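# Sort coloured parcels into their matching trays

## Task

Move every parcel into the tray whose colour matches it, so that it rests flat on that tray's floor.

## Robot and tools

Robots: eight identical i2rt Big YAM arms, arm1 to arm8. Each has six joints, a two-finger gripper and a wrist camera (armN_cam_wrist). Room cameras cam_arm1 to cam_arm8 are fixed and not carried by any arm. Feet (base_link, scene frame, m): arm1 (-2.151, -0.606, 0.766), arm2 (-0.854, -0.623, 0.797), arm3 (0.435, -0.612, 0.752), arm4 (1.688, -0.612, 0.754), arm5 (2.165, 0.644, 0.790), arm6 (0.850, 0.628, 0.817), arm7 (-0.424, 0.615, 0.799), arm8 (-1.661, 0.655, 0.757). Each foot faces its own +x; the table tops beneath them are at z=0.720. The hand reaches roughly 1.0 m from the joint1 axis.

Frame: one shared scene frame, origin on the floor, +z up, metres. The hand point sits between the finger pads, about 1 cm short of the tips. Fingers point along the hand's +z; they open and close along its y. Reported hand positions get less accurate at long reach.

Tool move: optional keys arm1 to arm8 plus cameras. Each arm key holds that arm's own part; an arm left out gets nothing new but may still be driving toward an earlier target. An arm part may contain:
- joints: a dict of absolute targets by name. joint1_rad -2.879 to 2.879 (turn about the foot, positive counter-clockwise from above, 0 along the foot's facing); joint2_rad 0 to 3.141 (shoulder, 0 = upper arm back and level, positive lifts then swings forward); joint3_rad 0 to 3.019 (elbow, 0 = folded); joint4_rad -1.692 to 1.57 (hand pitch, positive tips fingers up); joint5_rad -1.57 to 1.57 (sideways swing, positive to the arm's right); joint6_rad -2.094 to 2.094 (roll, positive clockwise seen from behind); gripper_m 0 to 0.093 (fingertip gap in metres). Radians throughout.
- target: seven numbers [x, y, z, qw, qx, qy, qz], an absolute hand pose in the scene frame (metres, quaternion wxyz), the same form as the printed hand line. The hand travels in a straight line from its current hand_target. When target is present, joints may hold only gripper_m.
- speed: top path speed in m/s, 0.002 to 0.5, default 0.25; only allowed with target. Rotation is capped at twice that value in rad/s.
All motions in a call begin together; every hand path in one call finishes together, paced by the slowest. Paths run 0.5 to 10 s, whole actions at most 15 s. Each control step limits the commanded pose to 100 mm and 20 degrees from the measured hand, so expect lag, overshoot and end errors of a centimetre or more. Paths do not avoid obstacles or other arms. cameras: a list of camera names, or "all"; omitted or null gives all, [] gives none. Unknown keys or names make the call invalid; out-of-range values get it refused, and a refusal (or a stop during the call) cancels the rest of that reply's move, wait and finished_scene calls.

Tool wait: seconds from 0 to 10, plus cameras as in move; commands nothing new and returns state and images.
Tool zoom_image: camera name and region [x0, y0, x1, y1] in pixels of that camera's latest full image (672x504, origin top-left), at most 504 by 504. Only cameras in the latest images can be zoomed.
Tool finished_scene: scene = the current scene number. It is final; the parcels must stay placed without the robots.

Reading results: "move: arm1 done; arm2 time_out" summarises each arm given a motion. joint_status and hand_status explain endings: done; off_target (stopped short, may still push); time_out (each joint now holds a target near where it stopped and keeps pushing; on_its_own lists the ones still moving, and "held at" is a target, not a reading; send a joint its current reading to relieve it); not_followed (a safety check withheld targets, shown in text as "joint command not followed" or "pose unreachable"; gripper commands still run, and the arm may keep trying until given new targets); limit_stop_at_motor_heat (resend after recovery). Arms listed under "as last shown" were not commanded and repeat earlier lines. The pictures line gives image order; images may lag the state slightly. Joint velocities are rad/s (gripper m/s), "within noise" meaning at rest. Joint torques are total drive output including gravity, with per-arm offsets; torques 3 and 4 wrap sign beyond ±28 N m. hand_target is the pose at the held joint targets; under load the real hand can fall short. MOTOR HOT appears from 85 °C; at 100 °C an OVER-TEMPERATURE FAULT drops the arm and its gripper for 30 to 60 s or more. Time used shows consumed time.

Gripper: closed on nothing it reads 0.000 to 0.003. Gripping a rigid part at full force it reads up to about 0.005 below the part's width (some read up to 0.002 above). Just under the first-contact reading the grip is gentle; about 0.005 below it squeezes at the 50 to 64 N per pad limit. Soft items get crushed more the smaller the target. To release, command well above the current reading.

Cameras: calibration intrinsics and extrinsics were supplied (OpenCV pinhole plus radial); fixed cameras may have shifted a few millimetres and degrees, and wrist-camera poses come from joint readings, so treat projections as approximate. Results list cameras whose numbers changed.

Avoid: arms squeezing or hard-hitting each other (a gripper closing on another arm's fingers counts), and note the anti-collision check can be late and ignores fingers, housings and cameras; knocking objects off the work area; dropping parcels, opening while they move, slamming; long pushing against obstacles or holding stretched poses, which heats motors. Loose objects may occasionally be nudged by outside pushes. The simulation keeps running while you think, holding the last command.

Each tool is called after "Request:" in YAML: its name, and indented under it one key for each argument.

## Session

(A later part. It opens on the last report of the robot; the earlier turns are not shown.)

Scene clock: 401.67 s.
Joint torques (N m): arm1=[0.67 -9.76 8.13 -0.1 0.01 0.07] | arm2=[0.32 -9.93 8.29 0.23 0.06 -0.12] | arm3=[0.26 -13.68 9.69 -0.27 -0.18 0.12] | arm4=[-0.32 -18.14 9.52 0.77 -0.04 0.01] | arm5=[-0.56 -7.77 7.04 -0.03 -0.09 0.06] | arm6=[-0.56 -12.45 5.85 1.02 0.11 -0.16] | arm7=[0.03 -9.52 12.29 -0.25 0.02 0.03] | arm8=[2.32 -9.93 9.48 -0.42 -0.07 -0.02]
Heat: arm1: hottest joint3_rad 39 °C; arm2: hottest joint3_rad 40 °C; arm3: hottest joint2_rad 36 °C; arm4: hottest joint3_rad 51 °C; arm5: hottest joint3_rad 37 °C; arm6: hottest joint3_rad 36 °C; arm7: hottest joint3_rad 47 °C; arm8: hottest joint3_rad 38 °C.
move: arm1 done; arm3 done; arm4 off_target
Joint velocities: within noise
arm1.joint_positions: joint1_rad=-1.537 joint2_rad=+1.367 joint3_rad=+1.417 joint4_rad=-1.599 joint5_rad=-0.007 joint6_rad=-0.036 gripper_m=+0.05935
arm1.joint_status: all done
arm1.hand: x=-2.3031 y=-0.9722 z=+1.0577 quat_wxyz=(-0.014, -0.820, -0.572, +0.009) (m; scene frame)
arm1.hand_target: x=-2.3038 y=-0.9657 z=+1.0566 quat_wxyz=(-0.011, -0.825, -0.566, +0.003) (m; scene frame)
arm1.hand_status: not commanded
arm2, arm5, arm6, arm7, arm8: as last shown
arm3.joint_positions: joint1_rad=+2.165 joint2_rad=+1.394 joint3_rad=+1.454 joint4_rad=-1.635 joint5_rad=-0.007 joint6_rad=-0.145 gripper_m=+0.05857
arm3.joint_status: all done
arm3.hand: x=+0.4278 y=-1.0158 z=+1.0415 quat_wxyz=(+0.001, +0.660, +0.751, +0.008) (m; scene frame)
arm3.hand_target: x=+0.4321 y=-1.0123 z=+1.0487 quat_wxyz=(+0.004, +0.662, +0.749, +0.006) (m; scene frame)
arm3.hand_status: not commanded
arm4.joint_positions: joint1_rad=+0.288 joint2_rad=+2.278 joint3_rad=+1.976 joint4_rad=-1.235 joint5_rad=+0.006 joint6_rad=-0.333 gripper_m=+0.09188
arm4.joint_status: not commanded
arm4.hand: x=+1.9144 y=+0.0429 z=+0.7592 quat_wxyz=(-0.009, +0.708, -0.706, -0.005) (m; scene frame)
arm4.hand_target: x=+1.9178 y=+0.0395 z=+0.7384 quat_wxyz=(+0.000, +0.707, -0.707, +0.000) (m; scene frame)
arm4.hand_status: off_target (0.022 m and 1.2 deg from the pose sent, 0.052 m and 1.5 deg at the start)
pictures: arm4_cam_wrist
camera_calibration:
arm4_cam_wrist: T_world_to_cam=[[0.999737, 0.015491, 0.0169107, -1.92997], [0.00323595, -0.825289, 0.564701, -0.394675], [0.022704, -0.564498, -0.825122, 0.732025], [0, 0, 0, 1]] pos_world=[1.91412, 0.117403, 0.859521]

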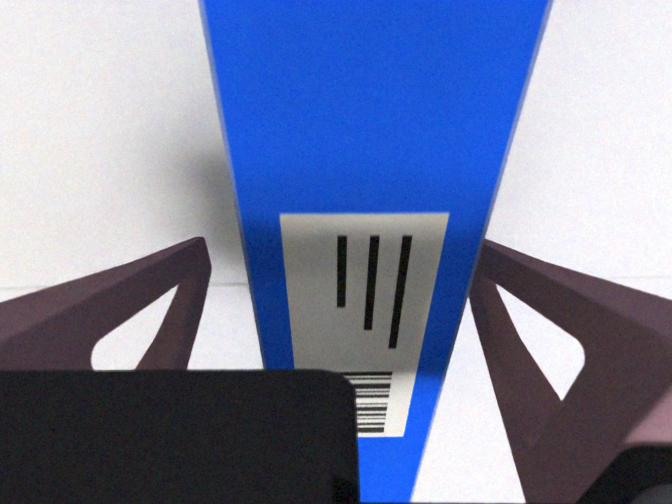

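Request:
move:
  arm4: {"joints":{"gripper_m":0.05}}
  arm6: {"joints":{"gripper_m":0.092}}
  cameras: []

Request:
move:
  arm4: {"target":[1.83,-0.24,1.05,0,0.707,-0.707,0],"speed":0.35}
  arm6: {"target":[0.7,0.02,0.92,0,-0.707,-0.707,0],"speed":0.3}
  arm1: {"target":[-2.415,-1.234,0.91,0,0.824,0.566,0],"speed":0.35}
  arm3: {"target":[0.43,-1.297,0.91,0,0.6626,0.749,0],"speed":0.35}
  cameras: ["arm1_cam_wrist","arm3_cam_wrist","arm4_cam_wrist","arm6_cam_wrist"]

Scene clock: 414.47 s.
Joint torques (N m): arm1=[0.73 -9.7 8.16 -0.08 0.02 0.04] | arm2=[0.32 -9.93 8.29 0.23 0.06 -0.12] | arm3=[0.26 -13.51 9.69 -0.25 -0.17 0.13] | arm4=[-0.38 -18.08 9.54 0.76 -0.06 0.01] | arm5=[-0.09 -7.82 7.09 -0.06 -0.07 0.04] | arm6=[-0.5 -15.62 7.16 0.47 0.11 -0.16] | arm7=[-0.03 -9.52 12.29 -0.27 0.03 0.02] | arm8=[2.37 -9.99 9.59 -0.44 -0.09 -0.04]
Heat: arm1: hottest joint3_rad 39 °C; arm2: hottest joint3_rad 39 °C; arm3: hottest joint3_rad 35 °C; arm4: hottest joint3_rad 48 °C; arm5: hottest joint3_rad 37 °C; arm6: hottest joint3_rad 35 °C; arm7: hottest joint3_rad 47 °C; arm8: hottest joint3_rad 38 °C.
move: arm4 off_target; arm6 done
Joint velocities: within noise
arm1, arm2, arm3, arm5, arm7, arm8: as last shown
arm4.joint_positions: joint1_rad=+0.288 joint2_rad=+2.278 joint3_rad=+1.976 joint4_rad=-1.234 joint5_rad=+0.006 joint6_rad=-0.333 gripper_m=+0.05953
arm4.joint_status: gripper_m off_target (ended at +0.05956, target +0.05000)
arm4.hand: x=+1.9145 y=+0.0430 z=+0.7592 quat_wxyz=(-0.009, +0.708, -0.706, -0.005) (m; scene frame)
arm4.hand_target: x=+1.9178 y=+0.0395 z=+0.7384 quat_wxyz=(+0.000, +0.707, -0.707, +0.000) (m; scene frame)
arm4.hand_status: not commanded
arm5.hand_target: x=+2.0299 y=+0.2701 z=+1.0799 quat_wxyz=(+0.000, +0.707, +0.707, +0.000) (m; scene frame)
arm6.joint_positions: joint1_rad=-1.195 joint2_rad=+2.232 joint3_rad=+1.634 joint4_rad=-0.980 joint5_rad=-0.003 joint6_rad=-0.234 gripper_m=+0.09187
arm6.joint_status: all done
arm6.hand: x=+0.7012 y=+0.0245 z=+0.7440 quat_wxyz=(+0.001, -0.710, -0.704, -0.004) (m; scene frame)
arm6.hand_target: x=+0.7005 y=+0.0216 z=+0.7413 quat_wxyz=(+0.000, -0.707, -0.707, +0.000) (m; scene frame)
arm6.hand_status: not commanded
pictures: none
No camera images: "cameras" was empty.

Scene clock: 416.80 s.
Joint torques (N m): arm1=[1.26 -19.9 12.68 -0.16 0.2 0.08] | arm2=[0.32 -9.93 8.29 0.21 0.06 -0.12] | arm3=[0.5 -24.18 14.49 -0.36 0.04 0.13] | arm4=[-1.2 -8.06 10.24 -0.16 -0.07 -0.04] | arm5=[-0.09 -8.06 7.16 -0.17 -0.09 0.06] | arm6=[-0.5 -17.67 11.93 -0.27 0.09 -0.16] | arm7=[0.21 -9.52 12.26 -0.23 0.03 0.01] | arm8=[2.26 -10.05 9.54 -0.39 -0.08 -0.04]
Heat: arm1: hottest joint3_rad 39 °C; arm2: hottest joint3_rad 39 °C; arm3: hottest joint3_rad 35 °C; arm4: hottest joint3_rad 48 °C; arm5: hottest joint3_rad 37 °C; arm6: hottest joint2_rad 35 °C; arm7: hottest joint3_rad 47 °C; arm8: hottest joint3_rad 38 °C.
move: arm1 off_target; arm3 off_target; arm4 done; arm6 off_target
Joint velocities: within noise
arm1.joint_positions: joint1_rad=-1.537 joint2_rad=+2.188 joint3_rad=+2.127 joint4_rad=-1.539 joint5_rad=+0.004 joint6_rad=-0.034 gripper_m=+0.05935
arm1.joint_status: not commanded
arm1.hand: x=-2.4076 y=-1.2245 z=+0.9024 quat_wxyz=(+0.004, -0.821, -0.571, -0.009) (m; scene frame)
arm1.hand_target: x=-2.4148 y=-1.2334 z=+0.9101 quat_wxyz=(+0.000, -0.824, -0.566, +0.001) (m; scene frame)
arm1.hand_status: off_target (0.014 m and 1.4 deg from the pose sent, 0.321 m and 2.0 deg at the start)
arm2.joint_positions: joint1_rad=-2.050 joint2_rad=+1.288 joint3_rad=+1.341 joint4_rad=-1.600 joint5_rad=+0.000 joint6_rad=+0.438 gripper_m=+0.09192
arm2.joint_status: not commanded
arm2.hand: x=-0.5190 y=-0.4699 z=+1.0847 quat_wxyz=(-0.010, -0.004, -1.000, -0.005) (m; scene frame)
arm2.hand_target: x=-0.5200 y=-0.4700 z=+1.0802 quat_wxyz=(+0.000, +0.000, -1.000, +0.000) (m; scene frame)
arm2.hand_status: not commanded
arm3.joint_positions: joint1_rad=+2.165 joint2_rad=+2.196 joint3_rad=+2.168 joint4_rad=-1.581 joint5_rad=+0.001 joint6_rad=-0.143 gripper_m=+0.05857
arm3.joint_status: not commanded
arm3.hand: x=+0.4230 y=-1.2835 z=+0.8895 quat_wxyz=(-0.012, +0.661, +0.750, +0.018) (m; scene frame)
arm3.hand_target: x=+0.4302 y=-1.2957 z=+0.9101 quat_wxyz=(+0.001, +0.663, +0.749, +0.000) (m; scene frame)
arm3.hand_status: off_target (0.026 m and 2.5 deg from the pose sent, 0.310 m and 1.0 deg at the start)
arm4.joint_positions: joint1_rad=+0.278 joint2_rad=+1.352 joint3_rad=+1.448 joint4_rad=-1.632 joint5_rad=+0.006 joint6_rad=-0.347 gripper_m=+0.05953
arm4.joint_status: not commanded
arm4.hand: x=+1.8247 y=-0.2370 z=+1.0540 quat_wxyz=(-0.009, +0.709, -0.705, -0.005) (m; scene frame)
arm4.hand_target: x=+1.8299 y=-0.2400 z=+1.0500 quat_wxyz=(+0.000, +0.707, -0.707, +0.000) (m; scene frame)
arm4.hand_status: done (0.007 m and 1.3 deg from the pose sent, 0.414 m and 1.2 deg at the start)
arm5.joint_positions: joint1_rad=+1.481 joint2_rad=+1.365 joint3_rad=+1.426 joint4_rad=-1.612 joint5_rad=+0.000 joint6_rad=-0.353 gripper_m=+0.09188
arm5.joint_status: not commanded
arm5.hand: x=+2.0266 y=+0.2697 z=+1.0800 quat_wxyz=(+0.003, +0.707, +0.708, -0.005) (m; scene frame)
arm5.hand_target: x=+2.0299 y=+0.2701 z=+1.0799 quat_wxyz=(+0.000, +0.707, +0.707, +0.000) (m; scene frame)
arm5.hand_status: not commanded
arm6.joint_positions: joint1_rad=-1.195 joint2_rad=+2.065 joint3_rad=+1.753 joint4_rad=-1.326 joint5_rad=-0.002 joint6_rad=-0.234 gripper_m=+0.09188
arm6.joint_status: not commanded
arm6.hand: x=+0.7043 y=+0.0378 z=+0.8863 quat_wxyz=(+0.017, -0.709, -0.704, -0.029) (m; scene frame)
arm6.hand_target: x=+0.7005 y=+0.0216 z=+0.9203 quat_wxyz=(+0.000, -0.707, -0.707, +0.000) (m; scene frame)
arm6.hand_status: off_target (0.038 m and 3.9 deg from the pose sent, 0.176 m and 0.6 deg at the start)
arm7: as last shown
arm8.joint_positions: joint1_rad=+0.303 joint2_rad=+1.381 joint3_rad=+1.526 joint4_rad=-1.671 joint5_rad=+0.000 joint6_rad=-0.297 gripper_m=+0.09194
arm8.joint_status: not commanded
arm8.hand: x=-1.7826 y=+0.2683 z=+1.0824 quat_wxyz=(-0.011, -0.709, -0.705, +0.020) (m; scene frame)
arm8.hand_target: x=-1.7800 y=+0.2700 z=+1.0795 quat_wxyz=(-0.007, -0.707, -0.707, +0.013) (m; scene frame)
arm8.hand_status: not commanded
pictures: arm1_cam_wrist, arm3_cam_wrist, arm4_cam_wrist, arm6_cam_wrist
camera_calibration:
arm1_cam_wrist: T_world_to_cam=[[-0.931904, 0.362619, -0.00790236, -1.79141], [0.288115, 0.753317, 0.591188, 1.0873], [0.220329, 0.548654, -0.806495, 2.05677], [0, 0, 0, 1]] pos_world=[-2.43585, -1.29794, 1.00182]
arm3_cam_wrist: T_world_to_cam=[[-0.992622, -0.121242, -0.00103017, 0.263986], [-0.0961498, 0.781954, 0.615876, 0.502331], [-0.0738648, 0.611432, -0.787842, 1.64086], [0, 0, 0, 1]] pos_world=[0.431539, -1.36407, 0.98364]
arm4_cam_wrist: T_world_to_cam=[[0.999653, 0.0193262, 0.0179109, -1.84092], [0.00584803, -0.825514, 0.564351, -0.796391], [0.0256925, -0.564051, -0.82534, 0.814215], [0, 0, 0, 1]] pos_world=[1.82401, -0.162596, 1.15442]
arm6_cam_wrist: T_world_to_cam=[[-0.999944, 0.000995378, -0.0105561, 0.712216], [-0.00584474, 0.778917, 0.6271, -0.575251], [0.00884652, 0.627126, -0.778867, 0.78472], [0, 0, 0, 1]] pos_world=[0.701872, -0.0447548, 0.979451]

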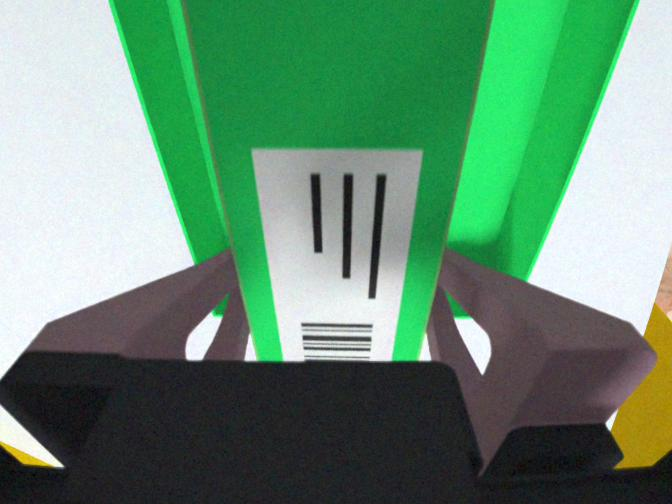

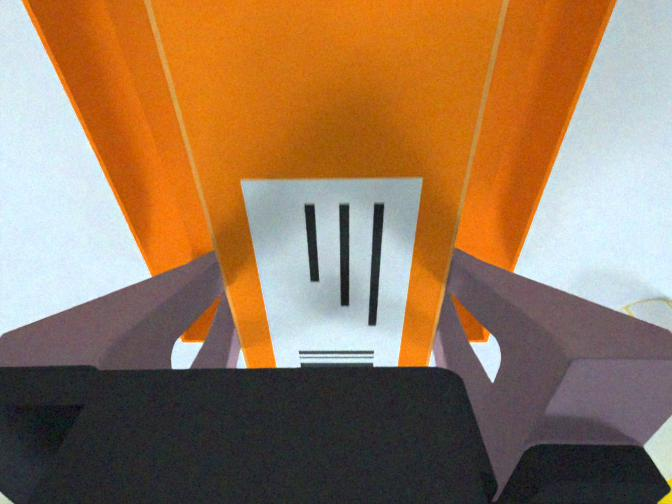

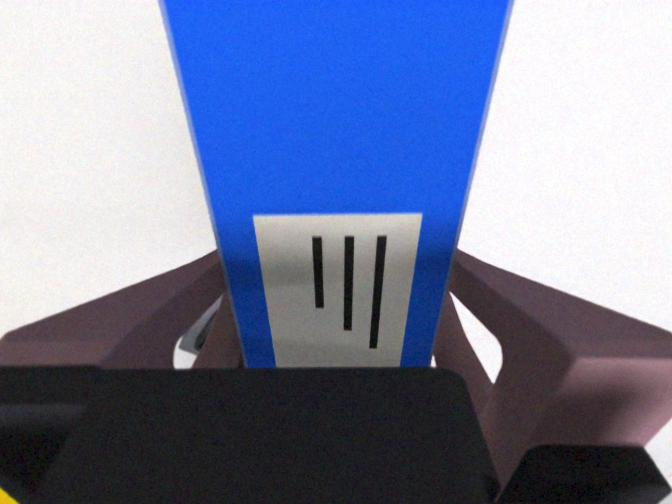

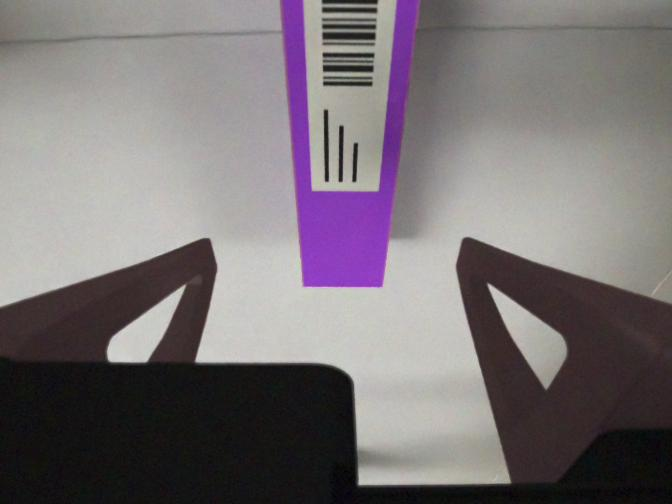

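Request:
move:
  arm1: {"target":[-2.425,-1.258,0.8,0,0.824,0.566,0],"speed":0.2}
  arm3: {"target":[0.432,-1.315,0.8,0,0.6626,0.749,0],"speed":0.2}
  arm6: {"target":[0.757,0.25,1.08,0,-0.707,-0.707,0],"speed":0.4}
  arm4: {"joints":{"joint1_rad":-1.883,"joint6_rad":0.04}}
  cameras: ["arm1_cam_wrist","arm3_cam_wrist"]

Request:
move:
  arm1: {"target":[-2.425,-1.258,0.768,0,0.824,0.566,0],"speed":0.12}
  arm3: {"target":[0.432,-1.315,0.763,0,0.6626,0.749,0],"speed":0.12}
  arm4: {"target":[2.112,-1.183,0.91,0,0.4664,0.8846,0],"speed":0.35}
  arm6: {"joints":{"joint1_rad":-2.6}}
  cameras: ["arm1_cam_wrist","arm3_cam_wrist","arm4_cam_wrist"]

Scene clock: 431.17 s.
Joint torques (N m): arm1=[1.14 -21.36 9.29 0.72 0.17 0.07] | arm2=[0.32 -9.93 8.31 0.23 0.06 -0.12] | arm3=[0.62 -25.99 9.89 0.54 0.01 0.12] | arm4=[-1.26 -9.11 10.24 -0.16 -0.04 0.11] | arm5=[-0.44 -8.06 7.13 -0.16 -0.1 0.03] | arm6=[-0.5 -8 8.64 -0.13 0.07 -0.15] | arm7=[0.03 -9.47 12.26 -0.27 0.01 0.02] | arm8=[2.14 -9.99 9.46 -0.49 -0.08 -0.06]
Heat: arm1: hottest joint3_rad 40 °C; arm2: hottest joint3_rad 39 °C; arm3: hottest joint2_rad 36 °C; arm4: hottest joint3_rad 47 °C; arm5: hottest joint3_rad 36 °C; arm6: hottest joint3_rad 36 °C; arm7: hottest joint3_rad 48 °C; arm8: hottest joint3_rad 38 °C.
move: arm1 done; arm3 off_target; arm4 done; arm6 done
Joint velocities: within noise
arm1.joint_positions: joint1_rad=-1.537 joint2_rad=+2.331 joint3_rad=+2.127 joint4_rad=-1.382 joint5_rad=+0.004 joint6_rad=-0.034 gripper_m=+0.05935
arm1.joint_status: not commanded
arm1.hand: x=-2.4193 y=-1.2548 z=+0.8066 quat_wxyz=(+0.001, -0.821, -0.571, -0.004) (m; scene frame)
arm1.hand_target: x=-2.4249 y=-1.2578 z=+0.8002 quat_wxyz=(+0.000, -0.824, -0.566, +0.000) (m; scene frame)
arm1.hand_status: done (0.009 m and 0.8 deg from the pose sent, 0.109 m and 1.4 deg at the start)
arm2, arm5, arm7, arm8: as last shown
arm3.joint_positions: joint1_rad=+2.166 joint2_rad=+2.309 joint3_rad=+2.112 joint4_rad=-1.399 joint5_rad=+0.001 joint6_rad=-0.141 gripper_m=+0.05857
arm3.joint_status: not commanded
arm3.hand: x=+0.4238 y=-1.3072 z=+0.7917 quat_wxyz=(-0.008, +0.661, +0.750, +0.013) (m; scene frame)
arm3.hand_target: x=+0.4322 y=-1.3147 z=+0.8002 quat_wxyz=(+0.000, +0.662, +0.749, +0.000) (m; scene frame)
arm3.hand_status: off_target (0.014 m and 1.8 deg from the pose sent, 0.095 m and 2.5 deg at the start)
arm4.joint_positions: joint1_rad=-1.875 joint2_rad=+1.367 joint3_rad=+1.448 joint4_rad=-1.632 joint5_rad=+0.007 joint6_rad=+0.033 gripper_m=+0.05957
arm4.joint_status: all done
arm4.hand: x=+1.9295 y=-0.9264 z=+1.0541 quat_wxyz=(-0.004, -0.460, -0.888, +0.015) (m; scene frame)
arm4.hand_target: x=+1.9250 y=-0.9255 z=+1.0556 quat_wxyz=(-0.001, -0.467, -0.884, +0.013) (m; scene frame)
arm4.hand_status: not commanded
arm6.joint_positions: joint1_rad=-1.195 joint2_rad=+1.363 joint3_rad=+1.337 joint4_rad=-1.545 joint5_rad=-0.002 joint6_rad=-0.234 gripper_m=+0.09188
arm6.joint_status: not commanded
arm6.hand: x=+0.7563 y=+0.2480 z=+1.0764 quat_wxyz=(+0.000, -0.710, -0.704, -0.001) (m; scene frame)
arm6.hand_target: x=+0.7571 y=+0.2500 z=+1.0800 quat_wxyz=(+0.000, -0.707, -0.707, +0.000) (m; scene frame)
arm6.hand_status: done (0.004 m and 0.5 deg from the pose sent, 0.292 m and 3.9 deg at the start)
pictures: arm1_cam_wrist, arm3_cam_wrist
camera_calibration:
arm1_cam_wrist: T_world_to_cam=[[-0.931894, 0.362649, -0.00767721, -1.79227], [0.291178, 0.760522, 0.580364, 1.19535], [0.216307, 0.538602, -0.814321, 1.98267], [0, 0, 0, 1]] pos_world=[-2.44714, -1.327, 0.907031]
arm3_cam_wrist: T_world_to_cam=[[-0.992719, -0.120449, 0.00105875, 0.261339], [-0.0951448, 0.789495, 0.606337, 0.598169], [-0.0738686, 0.601821, -0.795207, 1.57156], [0, 0, 0, 1]] pos_world=[0.432438, -1.38657, 0.886749]

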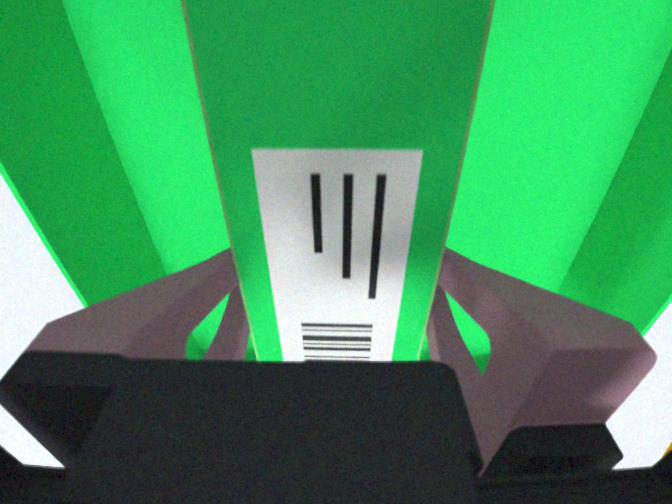

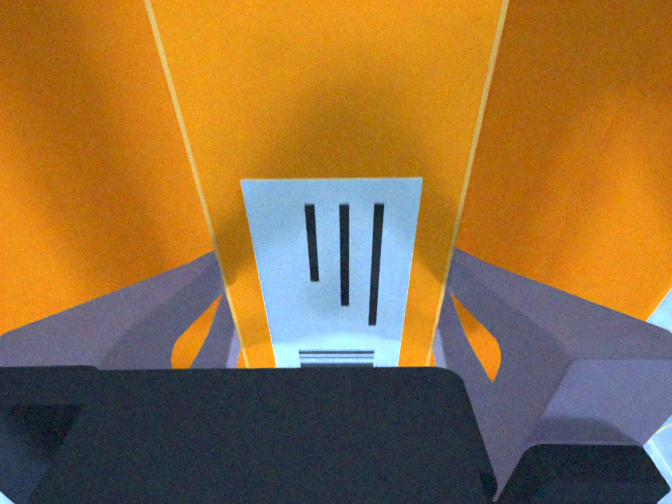

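Scene clock: 433.77 s.
Joint torques (N m): arm1=[1.14 -20.66 7.91 0.75 0.19 0.07] | arm2=[0.32 -9.93 8.29 0.23 0.06 -0.12] | arm3=[0.62 -24.88 9.13 0.62 0.02 0.11] | arm4=[-1.73 -18.55 14.98 -0.27 -0.15 0.04] | arm5=[-0.15 -7.88 7.23 -0.16 -0.06 0] | arm6=[-1.03 -8 8.64 -0.14 0 -0.16] | arm7=[0.03 -9.64 12.22 -0.24 0.01 0.02] | arm8=[2.26 -9.76 9.51 -0.43 -0.07 -0.05]
Heat: arm1: hottest joint3_rad 40 °C; arm2: hottest joint3_rad 39 °C; arm3: hottest joint2_rad 36 °C; arm4: hottest joint3_rad 47 °C; arm5: hottest joint3_rad 36 °C; arm6: hottest joint3_rad 36 °C; arm7: hottest joint3_rad 48 °C; arm8: hottest joint3_rad 38 °C.
move: arm1 off_target; arm3 done; arm4 off_target; arm6 done
Joint velocities: within noise
arm1.joint_positions: joint1_rad=-1.537 joint2_rad=+2.348 joint3_rad=+2.105 joint4_rad=-1.318 joint5_rad=+0.004 joint6_rad=-0.034 gripper_m=+0.05935
arm1.joint_status: not commanded
arm1.hand: x=-2.4218 y=-1.2613 z=+0.7871 quat_wxyz=(-0.006, -0.821, -0.571, +0.007) (m; scene frame)
arm1.hand_target: x=-2.4247 y=-1.2576 z=+0.7683 quat_wxyz=(+0.000, -0.824, -0.566, +0.000) (m; scene frame)
arm1.hand_status: off_target (0.020 m and 1.3 deg from the pose sent, 0.039 m and 0.8 deg at the start)
arm2, arm5, arm7, arm8: as last shown
arm3.joint_positions: joint1_rad=+2.166 joint2_rad=+2.323 joint3_rad=+2.072 joint4_rad=-1.323 joint5_rad=+0.001 joint6_rad=-0.141 gripper_m=+0.05857
arm3.joint_status: not commanded
arm3.hand: x=+0.4239 y=-1.3112 z=+0.7677 quat_wxyz=(-0.001, +0.661, +0.750, +0.005) (m; scene frame)
arm3.hand_target: x=+0.4321 y=-1.3148 z=+0.7632 quat_wxyz=(+0.000, +0.662, +0.749, +0.000) (m; scene frame)
arm3.hand_status: done (0.010 m and 0.6 deg from the pose sent, 0.031 m and 1.8 deg at the start)
arm4.joint_positions: joint1_rad=-1.877 joint2_rad=+2.298 joint3_rad=+2.381 joint4_rad=-1.670 joint5_rad=-0.013 joint6_rad=+0.033 gripper_m=+0.05957
arm4.joint_status: not commanded
arm4.hand: x=+2.1131 y=-1.1685 z=+0.9083 quat_wxyz=(+0.007, -0.461, -0.888, -0.002) (m; scene frame)
arm4.hand_target: x=+2.1114 y=-1.1824 z=+0.9099 quat_wxyz=(-0.001, -0.467, -0.885, +0.000) (m; scene frame)
arm4.hand_status: off_target (0.015 m and 1.2 deg from the pose sent, 0.346 m and 1.9 deg at the start)
arm6.joint_positions: joint1_rad=-2.594 joint2_rad=+1.363 joint3_rad=+1.337 joint4_rad=-1.545 joint5_rad=+0.000 joint6_rad=-0.234 gripper_m=+0.09190
arm6.joint_status: all done
arm6.hand: x=+0.4596 y=+0.6563 z=+1.0765 quat_wxyz=(+0.000, -0.997, -0.082, +0.000) (m; scene frame)
arm6.hand_target: x=+0.4620 y=+0.6584 z=+1.0801 quat_wxyz=(+0.000, -0.997, -0.082, +0.000) (m; scene frame)
arm6.hand_status: not commanded
pictures: arm1_cam_wrist, arm3_cam_wrist, arm4_cam_wrist
camera_calibration:
arm1_cam_wrist: T_world_to_cam=[[-0.931922, 0.362586, -0.00719052, -1.7929], [0.296818, 0.773976, 0.559339, 1.25953], [0.208374, 0.519126, -0.828908, 1.93838], [0, 0, 0, 1]] pos_world=[-2.44861, -1.33102, 0.889342]
arm3_cam_wrist: T_world_to_cam=[[-0.992725, -0.12033, 0.00418399, 0.258698], [-0.0948424, 0.802915, 0.5885, 0.647059], [-0.0741736, 0.583822, -0.808486, 1.5417], [0, 0, 0, 1]] pos_world=[0.432538, -1.38848, 0.864564]
arm4_cam_wrist: T_world_to_cam=[[-0.809333, -0.587172, 0.0144323, 1.00833], [-0.465737, 0.656536, 0.593338, 1.21706], [-0.357867, 0.473487, -0.804824, 2.16542], [0, 0, 0, 1]] pos_world=[2.15784, -1.23228, 1.0061]

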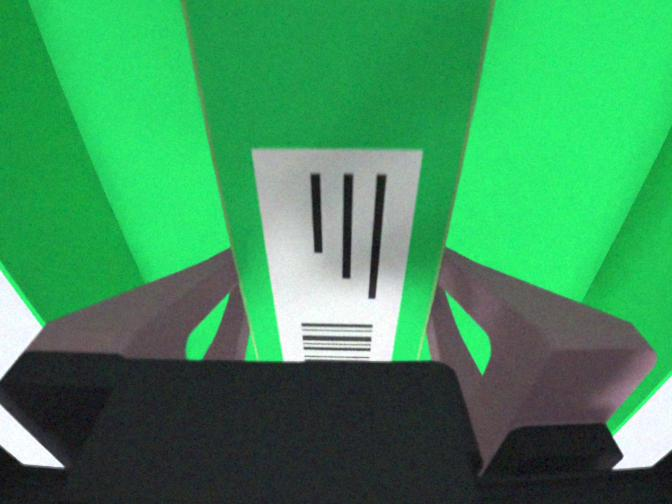

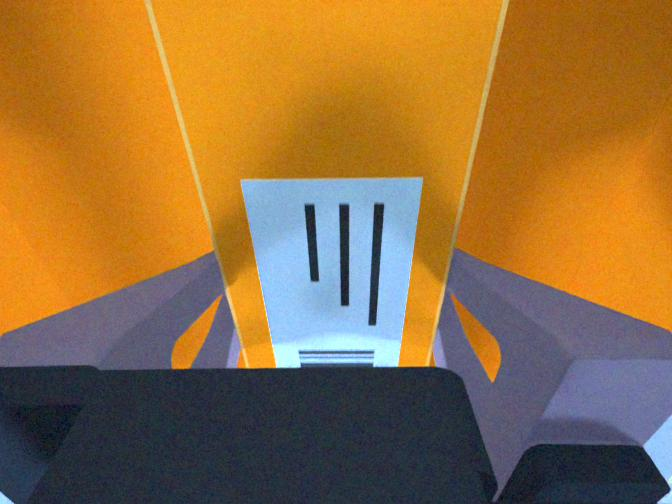

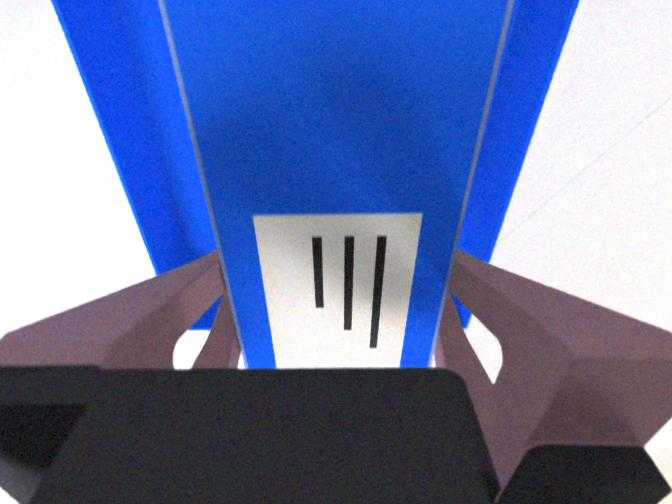

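Request:
move:
  arm1: {"target":[-2.425,-1.258,0.75,0,0.824,0.566,0],"speed":0.12}
  arm3: {"joints":{"gripper_m":0.092}}
  arm4: {"target":[2.127,-1.203,0.79,0,0.4664,0.8846,0],"speed":0.2}
  cameras: ["arm3_cam_wrist","arm4_cam_wrist"]

Request:
move:
  arm1: {"joints":{"gripper_m":0.092}}
  arm3: {"target":[0.432,-1.31,0.93,0,0.6626,0.749,0],"speed":0.3}
  arm4: {"target":[2.127,-1.203,0.745,0,0.4664,0.8846,0],"speed":0.12}
  cameras: ["arm1_cam_wrist","arm4_cam_wrist"]

Scene clock: 445.87 s.
Joint torques (N m): arm1=[1.32 -19.72 7.24 1.4 0.18 0.04] | arm2=[0.32 -9.93 8.29 0.23 0.06 -0.12] | arm3=[0.56 -24.88 9.13 0.59 0.03 0.13] | arm4=[-1.55 -21.19 12.89 0.44 -0.14 0.06] | arm5=[-0.03 -8.12 7.16 -0.13 -0.09 0.04] | arm6=[-1.14 -7.94 8.62 -0.13 -0.01 -0.15] | arm7=[0.03 -9.47 12.26 -0.27 0.02 0] | arm8=[2.32 -10.05 9.46 -0.4 -0.08 -0.05]
Heat: arm1: hottest joint3_rad 38 °C; arm2: hottest joint3_rad 39 °C; arm3: hottest joint2_rad 38 °C; arm4: hottest joint3_rad 48 °C; arm5: hottest joint3_rad 37 °C; arm6: hottest joint3_rad 36 °C; arm7: hottest joint3_rad 48 °C; arm8: hottest joint3_rad 38 °C.
move: arm1 off_target; arm3 done; arm4 off_target
Joint velocities: within noise
arm1.joint_positions: joint1_rad=-1.537 joint2_rad=+2.350 joint3_rad=+2.093 joint4_rad=-1.296 joint5_rad=+0.004 joint6_rad=-0.034 gripper_m=+0.05935
arm1.joint_status: not commanded
arm1.hand: x=-2.4221 y=-1.2621 z=+0.7806 quat_wxyz=(-0.008, -0.821, -0.571, +0.010) (m; scene frame)
arm1.hand_target: x=-2.4245 y=-1.2570 z=+0.7507 quat_wxyz=(+0.000, -0.824, -0.566, +0.000) (m; scene frame)
arm1.hand_status: off_target (0.031 m and 1.6 deg from the pose sent, 0.037 m and 1.3 deg at the start)
arm2, arm5, arm6, arm7, arm8: as last shown
arm3.joint_positions: joint1_rad=+2.166 joint2_rad=+2.323 joint3_rad=+2.072 joint4_rad=-1.323 joint5_rad=+0.002 joint6_rad=-0.141 gripper_m=+0.09197
arm3.joint_status: all done
arm3.hand: x=+0.4239 y=-1.3112 z=+0.7677 quat_wxyz=(-0.001, +0.661, +0.750, +0.005) (m; scene frame)
arm3.hand_target: x=+0.4321 y=-1.3148 z=+0.7632 quat_wxyz=(+0.000, +0.662, +0.749, +0.000) (m; scene frame)
arm3.hand_status: not commanded
arm4.joint_positions: joint1_rad=-1.877 joint2_rad=+2.432 joint3_rad=+2.314 joint4_rad=-1.476 joint5_rad=-0.013 joint6_rad=+0.033 gripper_m=+0.05957
arm4.joint_status: not commanded
arm4.hand: x=+2.1273 y=-1.1904 z=+0.7893 quat_wxyz=(+0.011, -0.461, -0.888, -0.004) (m; scene frame)
arm4.hand_target: x=+2.1266 y=-1.2028 z=+0.7902 quat_wxyz=(+0.000, -0.467, -0.885, +0.000) (m; scene frame)
arm4.hand_status: off_target (0.013 m and 1.5 deg from the pose sent, 0.124 m and 1.2 deg at the start)
pictures: arm3_cam_wrist, arm4_cam_wrist
camera_calibration:
arm3_cam_wrist: T_world_to_cam=[[-0.992731, -0.120266, 0.00460047, 0.25843], [-0.094545, 0.802933, 0.588524, 0.646935], [-0.0744731, 0.583811, -0.808467, 1.54179], [0, 0, 0, 1]] pos_world=[0.432538, -1.38848, 0.864564]
arm4_cam_wrist: T_world_to_cam=[[-0.809362, -0.58713, 0.0145396, 1.00882], [-0.463054, 0.65316, 0.599135, 1.29444], [-0.361267, 0.478184, -0.800516, 2.09442], [0, 0, 0, 1]] pos_world=[2.17254, -1.25468, 0.886401]

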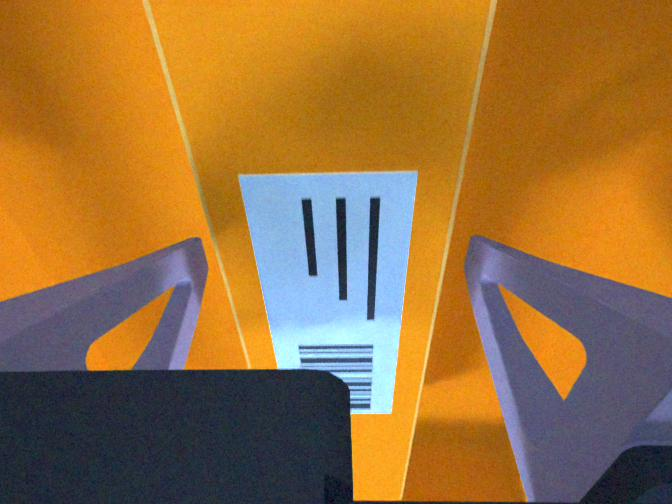

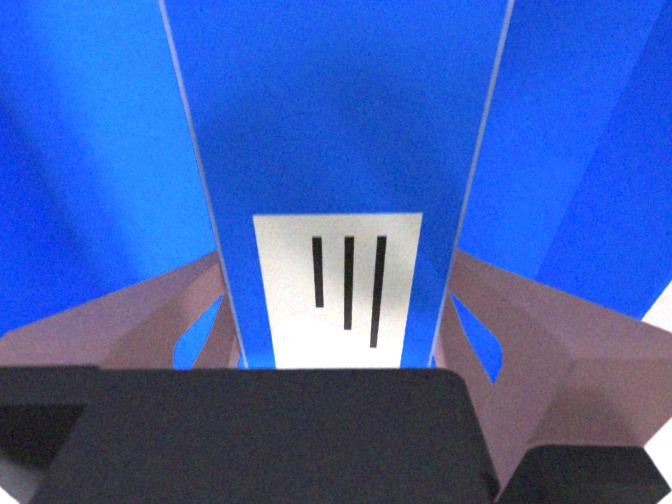

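Scene clock: 447.53 s.
Joint torques (N m): arm1=[0.97 -20.6 7.68 0.75 0.17 0.05] | arm2=[0.32 -9.93 8.29 0.23 0.06 -0.12] | arm3=[0.56 -24.64 14.39 -0.35 0 0.13] | arm4=[-1.44 -19.72 9.95 0.77 -0.15 0.07] | arm5=[0.09 -8.18 7.04 -0.28 -0.1 0.04] | arm6=[-1.08 -8 8.64 -0.13 -0.01 -0.16] | arm7=[0.15 -9.58 12.26 -0.31 0.02 0.02] | arm8=[2.26 -10.05 9.61 -0.42 -0.08 -0.05]
Heat: arm1: hottest joint3_rad 38 °C; arm2: hottest joint3_rad 39 °C; arm3: hottest joint2_rad 38 °C; arm4: hottest joint3_rad 48 °C; arm5: hottest joint3_rad 37 °C; arm6: hottest joint3_rad 36 °C; arm7: hottest joint3_rad 48 °C; arm8: hottest joint3_rad 38 °C.
move: arm1 done; arm3 off_target; arm4 off_target
Joint velocities: within noise
arm1.joint_positions: joint1_rad=-1.537 joint2_rad=+2.360 joint3_rad=+2.086 joint4_rad=-1.283 joint5_rad=+0.004 joint6_rad=-0.034 gripper_m=+0.09189
arm1.joint_status: all done
arm1.hand: x=-2.4220 y=-1.2620 z=+0.7714 quat_wxyz=(-0.007, -0.821, -0.571, +0.008) (m; scene frame)
arm1.hand_target: x=-2.4244 y=-1.2570 z=+0.7505 quat_wxyz=(+0.000, -0.824, -0.566, +0.000) (m; scene frame)
arm1.hand_status: not commanded
arm2, arm5, arm6, arm8: as last shown
arm3.joint_positions: joint1_rad=+2.167 joint2_rad=+2.250 joint3_rad=+2.323 joint4_rad=-1.672 joint5_rad=+0.002 joint6_rad=-0.140 gripper_m=+0.09197
arm3.joint_status: not commanded
arm3.hand: x=+0.4238 y=-1.2991 z=+0.9116 quat_wxyz=(-0.010, +0.661, +0.750, +0.015) (m; scene frame)
arm3.hand_target: x=+0.4320 y=-1.3088 z=+0.9300 quat_wxyz=(+0.002, +0.663, +0.749, -0.002) (m; scene frame)
arm3.hand_status: off_target (0.023 m and 2.0 deg from the pose sent, 0.163 m and 0.6 deg at the start; pose on its path clipped on 12 of 50 steps; a joint's target at an end of its range on 17 of 50 steps)
arm4.joint_positions: joint1_rad=-1.877 joint2_rad=+2.445 joint3_rad=+2.283 joint4_rad=-1.388 joint5_rad=-0.013 joint6_rad=+0.033 gripper_m=+0.05957
arm4.joint_status: not commanded
arm4.hand: x=+2.1336 y=-1.1993 z=+0.7678 quat_wxyz=(-0.009, -0.460, -0.888, +0.006) (m; scene frame)
arm4.hand_target: x=+2.1265 y=-1.2024 z=+0.7453 quat_wxyz=(+0.000, -0.467, -0.885, +0.000) (m; scene frame)
arm4.hand_status: off_target (0.024 m and 1.4 deg from the pose sent, 0.046 m and 1.5 deg at the start)
arm7.joint_positions: joint1_rad=+0.212 joint2_rad=+1.386 joint3_rad=+1.456 joint4_rad=-1.629 joint5_rad=-0.003 joint6_rad=-0.411 gripper_m=+0.09210
arm7.joint_status: not commanded
arm7.hand: x=-0.0570 y=+0.4470 z=+1.0948 quat_wxyz=(-0.006, -0.009, -1.000, +0.000) (m; scene frame)
arm7.hand_target: x=-0.0541 y=+0.4470 z=+1.1041 quat_wxyz=(-0.011, -0.002, -1.000, +0.004) (m; scene frame)
arm7.hand_status: not commanded
pictures: arm1_cam_wrist, arm4_cam_wrist
camera_calibration:
arm1_cam_wrist: T_world_to_cam=[[-0.931921, 0.36259, -0.0072011, -1.79294], [0.297606, 0.775945, 0.556183, 1.27572], [0.207254, 0.516176, -0.831029, 1.9211], [0, 0, 0, 1]] pos_world=[-2.4487, -1.33141, 0.874044]
arm4_cam_wrist: T_world_to_cam=[[-0.809281, -0.58726, 0.0137499, 1.00922], [-0.478663, 0.672835, 0.564069, 1.39991], [-0.340507, 0.449909, -0.825613, 2.02485], [0, 0, 0, 1]] pos_world=[2.1763, -1.26023, 0.86822]

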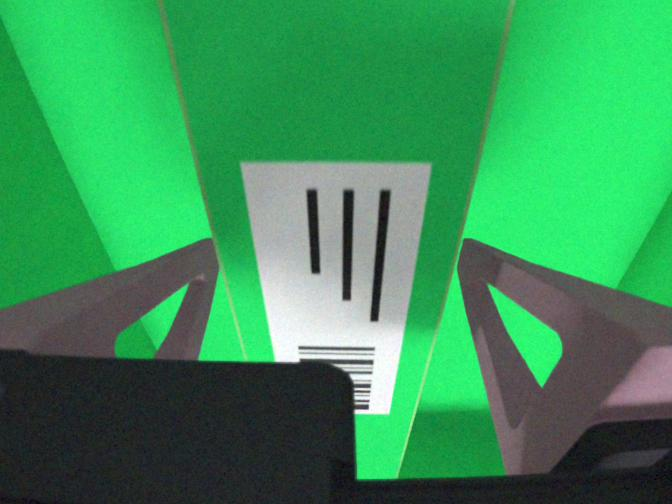

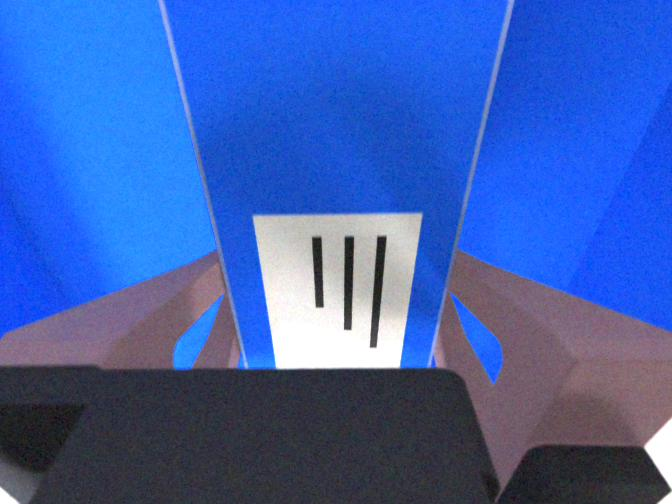

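Request:
move:
  arm1: {"target":[-2.42,-1.25,0.93,0,0.824,0.566,0],"speed":0.3}
  arm3: {"target":[0.432,-1.02,1.07,0,0.6626,0.749,0],"speed":0.45}
  arm4: {"target":[2.127,-1.203,0.727,0,0.4664,0.8846,0],"speed":0.12}
  cameras: []

Request:
move:
  arm4: {"joints":{"gripper_m":0.092}}
  arm3: {"joints":{"joint1_rad":-1.356,"joint6_rad":-0.396}}
  arm1: {"target":[-2.3,-0.97,1.07,0,0.824,0.566,0],"speed":0.4}
  cameras: ["arm4_cam_wrist","cam_arm3"]

Request:
move:
  arm4: {"target":[2.127,-1.195,0.92,0,0.4664,0.8846,0],"speed":0.3}
  arm3: {"target":[0.7,0.03,0.86,0,0.707,-0.707,0],"speed":0.4}
  cameras: ["arm3_cam_wrist","cam_arm1"]

Scene clock: 462.70 s.
Joint torques (N m): arm1=[1.32 -19.72 12.75 -0.21 0.17 0.07] | arm2=[0.32 -9.93 8.29 0.23 0.06 -0.12] | arm3=[0.62 -11.99 9.37 -0.21 0.02 0.13] | arm4=[-1.38 -18.9 9.02 1.37 -0.14 0.08] | arm5=[-0.5 -8.23 7.05 -0.08 -0.09 0.02] | arm6=[-1.08 -8.06 8.65 -0.14 0 -0.15] | arm7=[0.09 -9.52 12.25 -0.24 0.01 0.01] | arm8=[2.14 -9.88 9.51 -0.42 -0.07 -0.04]
Heat: arm1: hottest joint3_rad 39 °C; arm2: hottest joint3_rad 39 °C; arm3: hottest joint2_rad 36 °C; arm4: hottest joint3_rad 48 °C; arm5: hottest joint3_rad 37 °C; arm6: hottest joint3_rad 36 °C; arm7: hottest joint3_rad 48 °C; arm8: hottest joint3_rad 38 °C.
move: arm1 off_target; arm3 done; arm4 off_target
Joint velocities: within noise
arm1.joint_positions: joint1_rad=-1.537 joint2_rad=+2.253 joint3_rad=+2.302 joint4_rad=-1.644 joint5_rad=+0.004 joint6_rad=-0.032 gripper_m=+0.09189
arm1.joint_status: not commanded
arm1.hand: x=-2.4147 y=-1.2413 z=+0.9261 quat_wxyz=(+0.003, -0.822, -0.570, -0.007) (m; scene frame)
arm1.hand_target: x=-2.4197 y=-1.2495 z=+0.9298 quat_wxyz=(+0.000, -0.824, -0.566, +0.000) (m; scene frame)
arm1.hand_status: off_target (0.011 m and 1.1 deg from the pose sent, 0.159 m and 1.4 deg at the start)
arm2, arm5, arm6, arm7, arm8: as last shown
arm3.joint_positions: joint1_rad=+2.167 joint2_rad=+1.389 joint3_rad=+1.527 joint4_rad=-1.672 joint5_rad=+0.002 joint6_rad=-0.139 gripper_m=+0.09197
arm3.joint_status: not commanded
arm3.hand: x=+0.4270 y=-1.0211 z=+1.0712 quat_wxyz=(+0.011, +0.662, +0.750, -0.011) (m; scene frame)
arm3.hand_target: x=+0.4319 y=-1.0200 z=+1.0698 quat_wxyz=(+0.005, +0.663, +0.749, -0.006) (m; scene frame)
arm3.hand_status: done (0.005 m and 1.8 deg from the pose sent, 0.321 m and 2.0 deg at the start; pose on its path clipped on 17 of 55 steps; a joint's target at an end of its range on 26 of 55 steps)
arm4.joint_positions: joint1_rad=-1.877 joint2_rad=+2.446 joint3_rad=+2.270 joint4_rad=-1.366 joint5_rad=-0.013 joint6_rad=+0.033 gripper_m=+0.05957
arm4.joint_status: not commanded
arm4.hand: x=+2.1344 y=-1.2004 z=+0.7624 quat_wxyz=(-0.013, -0.460, -0.888, +0.007) (m; scene frame)
arm4.hand_target: x=+2.1261 y=-1.2018 z=+0.7278 quat_wxyz=(+0.000, -0.467, -0.885, +0.000) (m; scene frame)
arm4.hand_status: off_target (0.036 m and 1.9 deg from the pose sent, 0.042 m and 1.5 deg at the start)
pictures: none
No camera images: "cameras" was empty.

Scene clock: 465.30 s.
Joint torques (N m): arm1=[2.08 -8.12 7.88 -0.12 0.18 0.07] | arm2=[0.32 -9.93 8.29 0.23 0.06 -0.12] | arm3=[-1.55 -14.74 9.37 -0.25 -0.1 -0.21] | arm4=[-1.44 -19.43 9.48 0.79 -0.15 0.08] | arm5=[-0.03 -8.06 7.08 -0.01 -0.08 0.05] | arm6=[-1.03 -8 8.65 -0.13 -0.01 -0.15] | arm7=[-0.03 -9.52 12.23 -0.28 0.02 0.02] | arm8=[2.26 -10.23 9.5 -0.44 -0.08 -0.03]
Heat: arm1: hottest joint3_rad 38 °C; arm2: hottest joint3_rad 39 °C; arm3: hottest joint2_rad 36 °C; arm4: hottest joint3_rad 48 °C; arm5: hottest joint3_rad 37 °C; arm6: hottest joint3_rad 36 °C; arm7: hottest joint3_rad 48 °C; arm8: hottest joint3_rad 38 °C.
move: arm1 done; arm3 done; arm4 done
Joint velocities: within noise
arm1.joint_positions: joint1_rad=-1.537 joint2_rad=+1.368 joint3_rad=+1.473 joint4_rad=-1.650 joint5_rad=+0.004 joint6_rad=-0.019 gripper_m=+0.09189
arm1.joint_status: not commanded
arm1.hand: x=-2.3049 y=-0.9710 z=+1.0786 quat_wxyz=(-0.010, -0.825, -0.565, +0.014) (m; scene frame)
arm1.hand_target: x=-2.3001 y=-0.9699 z=+1.0702 quat_wxyz=(+0.000, -0.824, -0.566, +0.000) (m; scene frame)
arm1.hand_status: done (0.010 m and 2.0 deg from the pose sent, 0.328 m and 1.0 deg at the start)
arm2, arm5, arm6, arm7, arm8: as last shown
arm3.joint_positions: joint1_rad=-1.346 joint2_rad=+1.421 joint3_rad=+1.527 joint4_rad=-1.672 joint5_rad=+0.005 joint6_rad=-0.380 gripper_m=+0.09203
arm3.joint_status: all done
arm3.hand: x=+0.5902 y=-0.2310 z=+1.0643 quat_wxyz=(-0.007, +0.705, -0.709, +0.001) (m; scene frame)
arm3.hand_target: x=+0.5916 y=-0.2393 z=+1.0752 quat_wxyz=(-0.015, +0.707, -0.707, -0.001) (m; scene frame)
arm3.hand_status: not commanded
arm4.joint_positions: joint1_rad=-1.877 joint2_rad=+2.453 joint3_rad=+2.264 joint4_rad=-1.353 joint5_rad=-0.013 joint6_rad=+0.033 gripper_m=+0.09191
arm4.joint_status: all done
arm4.hand: x=+2.1346 y=-1.2009 z=+0.7552 quat_wxyz=(-0.013, -0.460, -0.888, +0.007) (m; scene frame)
arm4.hand_target: x=+2.1261 y=-1.2017 z=+0.7279 quat_wxyz=(+0.000, -0.467, -0.885, +0.000) (m; scene frame)
arm4.hand_status: not commanded
pictures: arm4_cam_wrist, cam_arm3
camera_calibration:
arm4_cam_wrist: T_world_to_cam=[[-0.809334, -0.587202, 0.0131401, 1.00997], [-0.481959, 0.676733, 0.55655, 1.42592], [-0.335699, 0.444102, -0.83071, 2.00225], [0, 0, 0, 1]] pos_world=[2.17679, -1.26112, 0.856423]

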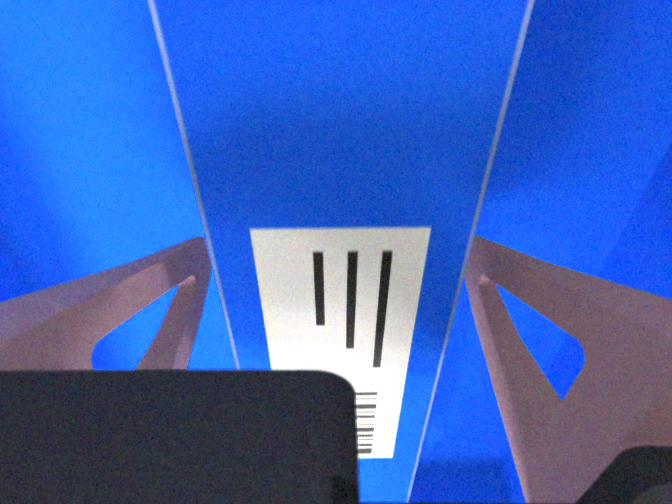

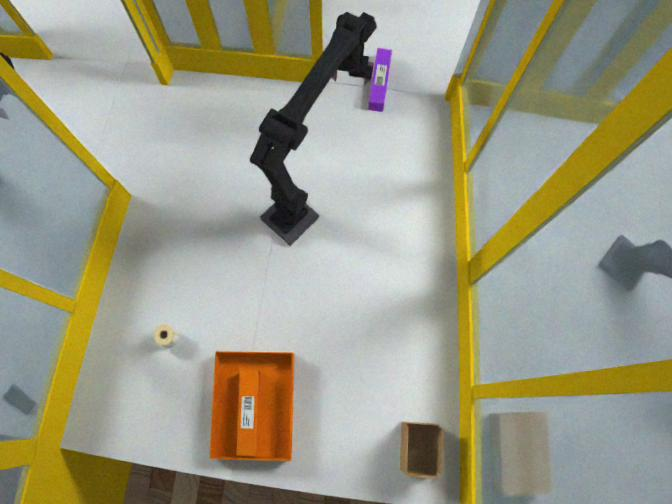

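Scene clock: 467.40 s.
Joint torques (N m): arm1=[2.08 -8.35 8.03 -0.08 0.16 0.07] | arm2=[0.32 -9.93 8.29 0.23 0.06 -0.12] | arm3=[-1.14 -24.18 14.16 -0.1 -0.32 -0.17] | arm4=[-1.2 -20.25 14.01 -0.16 -0.14 0.1] | arm5=[-0.09 -7.82 7.1 -0.03 -0.09 0.06] | arm6=[-1.08 -8 8.64 -0.16 -0.01 -0.16] | arm7=[0.15 -9.58 12.25 -0.27 0.02 0.01] | arm8=[2.32 -10.05 9.52 -0.43 -0.07 -0.04]
Heat: arm1: hottest joint3_rad 38 °C; arm2: hottest joint3_rad 39 °C; arm3: hottest joint2_rad 36 °C; arm4: hottest joint3_rad 48 °C; arm5: hottest joint3_rad 37 °C; arm6: hottest joint3_rad 36 °C; arm7: hottest joint3_rad 48 °C; arm8: hottest joint3_rad 38 °C.
move: arm3 off_target; arm4 off_target
Joint velocities: arm1=[within noise] | arm2=[within noise] | arm3=[within noise] | arm4=[within noise] | arm5=[within noise] | arm6=[-0.044 0.015 0.007 -0.002 0.037 0.007 -0.001] | arm7=[within noise] | arm8=[within noise]
arm1, arm2, arm5, arm6, arm7, arm8: as last shown
arm3.joint_positions: joint1_rad=-1.346 joint2_rad=+2.250 joint3_rad=+2.121 joint4_rad=-1.485 joint5_rad=+0.002 joint6_rad=-0.380 gripper_m=+0.09203
arm3.joint_status: not commanded
arm3.hand: x=+0.6915 y=+0.0182 z=+0.8446 quat_wxyz=(+0.015, +0.705, -0.709, +0.009) (m; scene frame)
arm3.hand_target: x=+0.6998 y=+0.0290 z=+0.8603 quat_wxyz=(-0.001, +0.707, -0.707, +0.000) (m; scene frame)
arm3.hand_status: off_target (0.021 m and 2.1 deg from the pose sent, 0.349 m and 0.9 deg at the start)
arm4.joint_positions: joint1_rad=-1.877 joint2_rad=+2.358 joint3_rad=+2.500 joint4_rad=-1.684 joint5_rad=-0.013 joint6_rad=+0.033 gripper_m=+0.09191
arm4.joint_status: not commanded
arm4.hand: x=+2.1267 y=-1.1863 z=+0.9119 quat_wxyz=(-0.013, -0.460, -0.888, +0.007) (m; scene frame)
arm4.hand_target: x=+2.1263 y=-1.1943 z=+0.9196 quat_wxyz=(-0.023, -0.466, -0.884, +0.011) (m; scene frame)
arm4.hand_status: off_target (0.012 m and 1.9 deg from the pose sent, 0.165 m and 1.9 deg at the start; a joint's target at an end of its range on 36 of 63 steps)
pictures: arm3_cam_wrist, cam_arm1
camera_calibration:
arm3_cam_wrist: T_world_to_cam=[[0.999945, -0.0104104, 0.00106817, -0.693389], [-0.00890298, -0.792594, 0.609684, -0.488443], [-0.00550045, -0.60966, -0.792644, 0.80832], [0, 0, 0, 1]] pos_world=[0.693448, 0.0984451, 0.939246]

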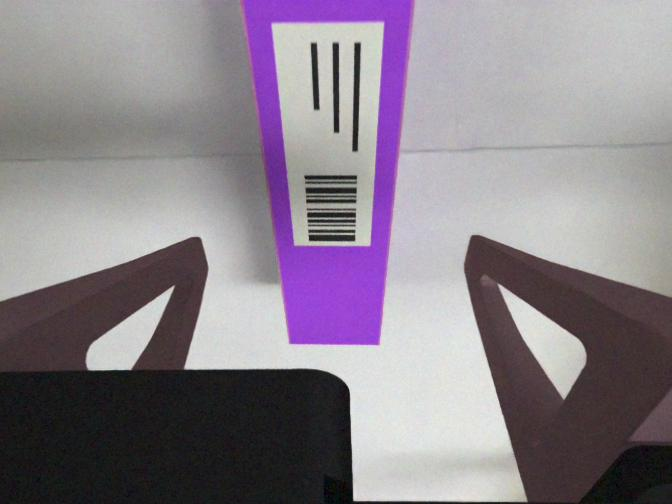

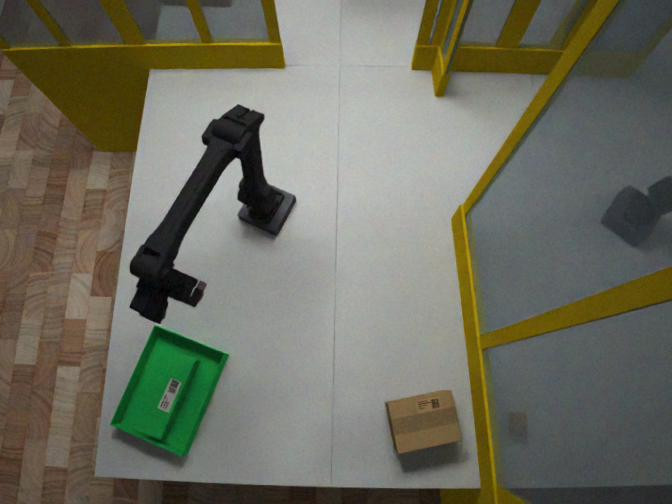

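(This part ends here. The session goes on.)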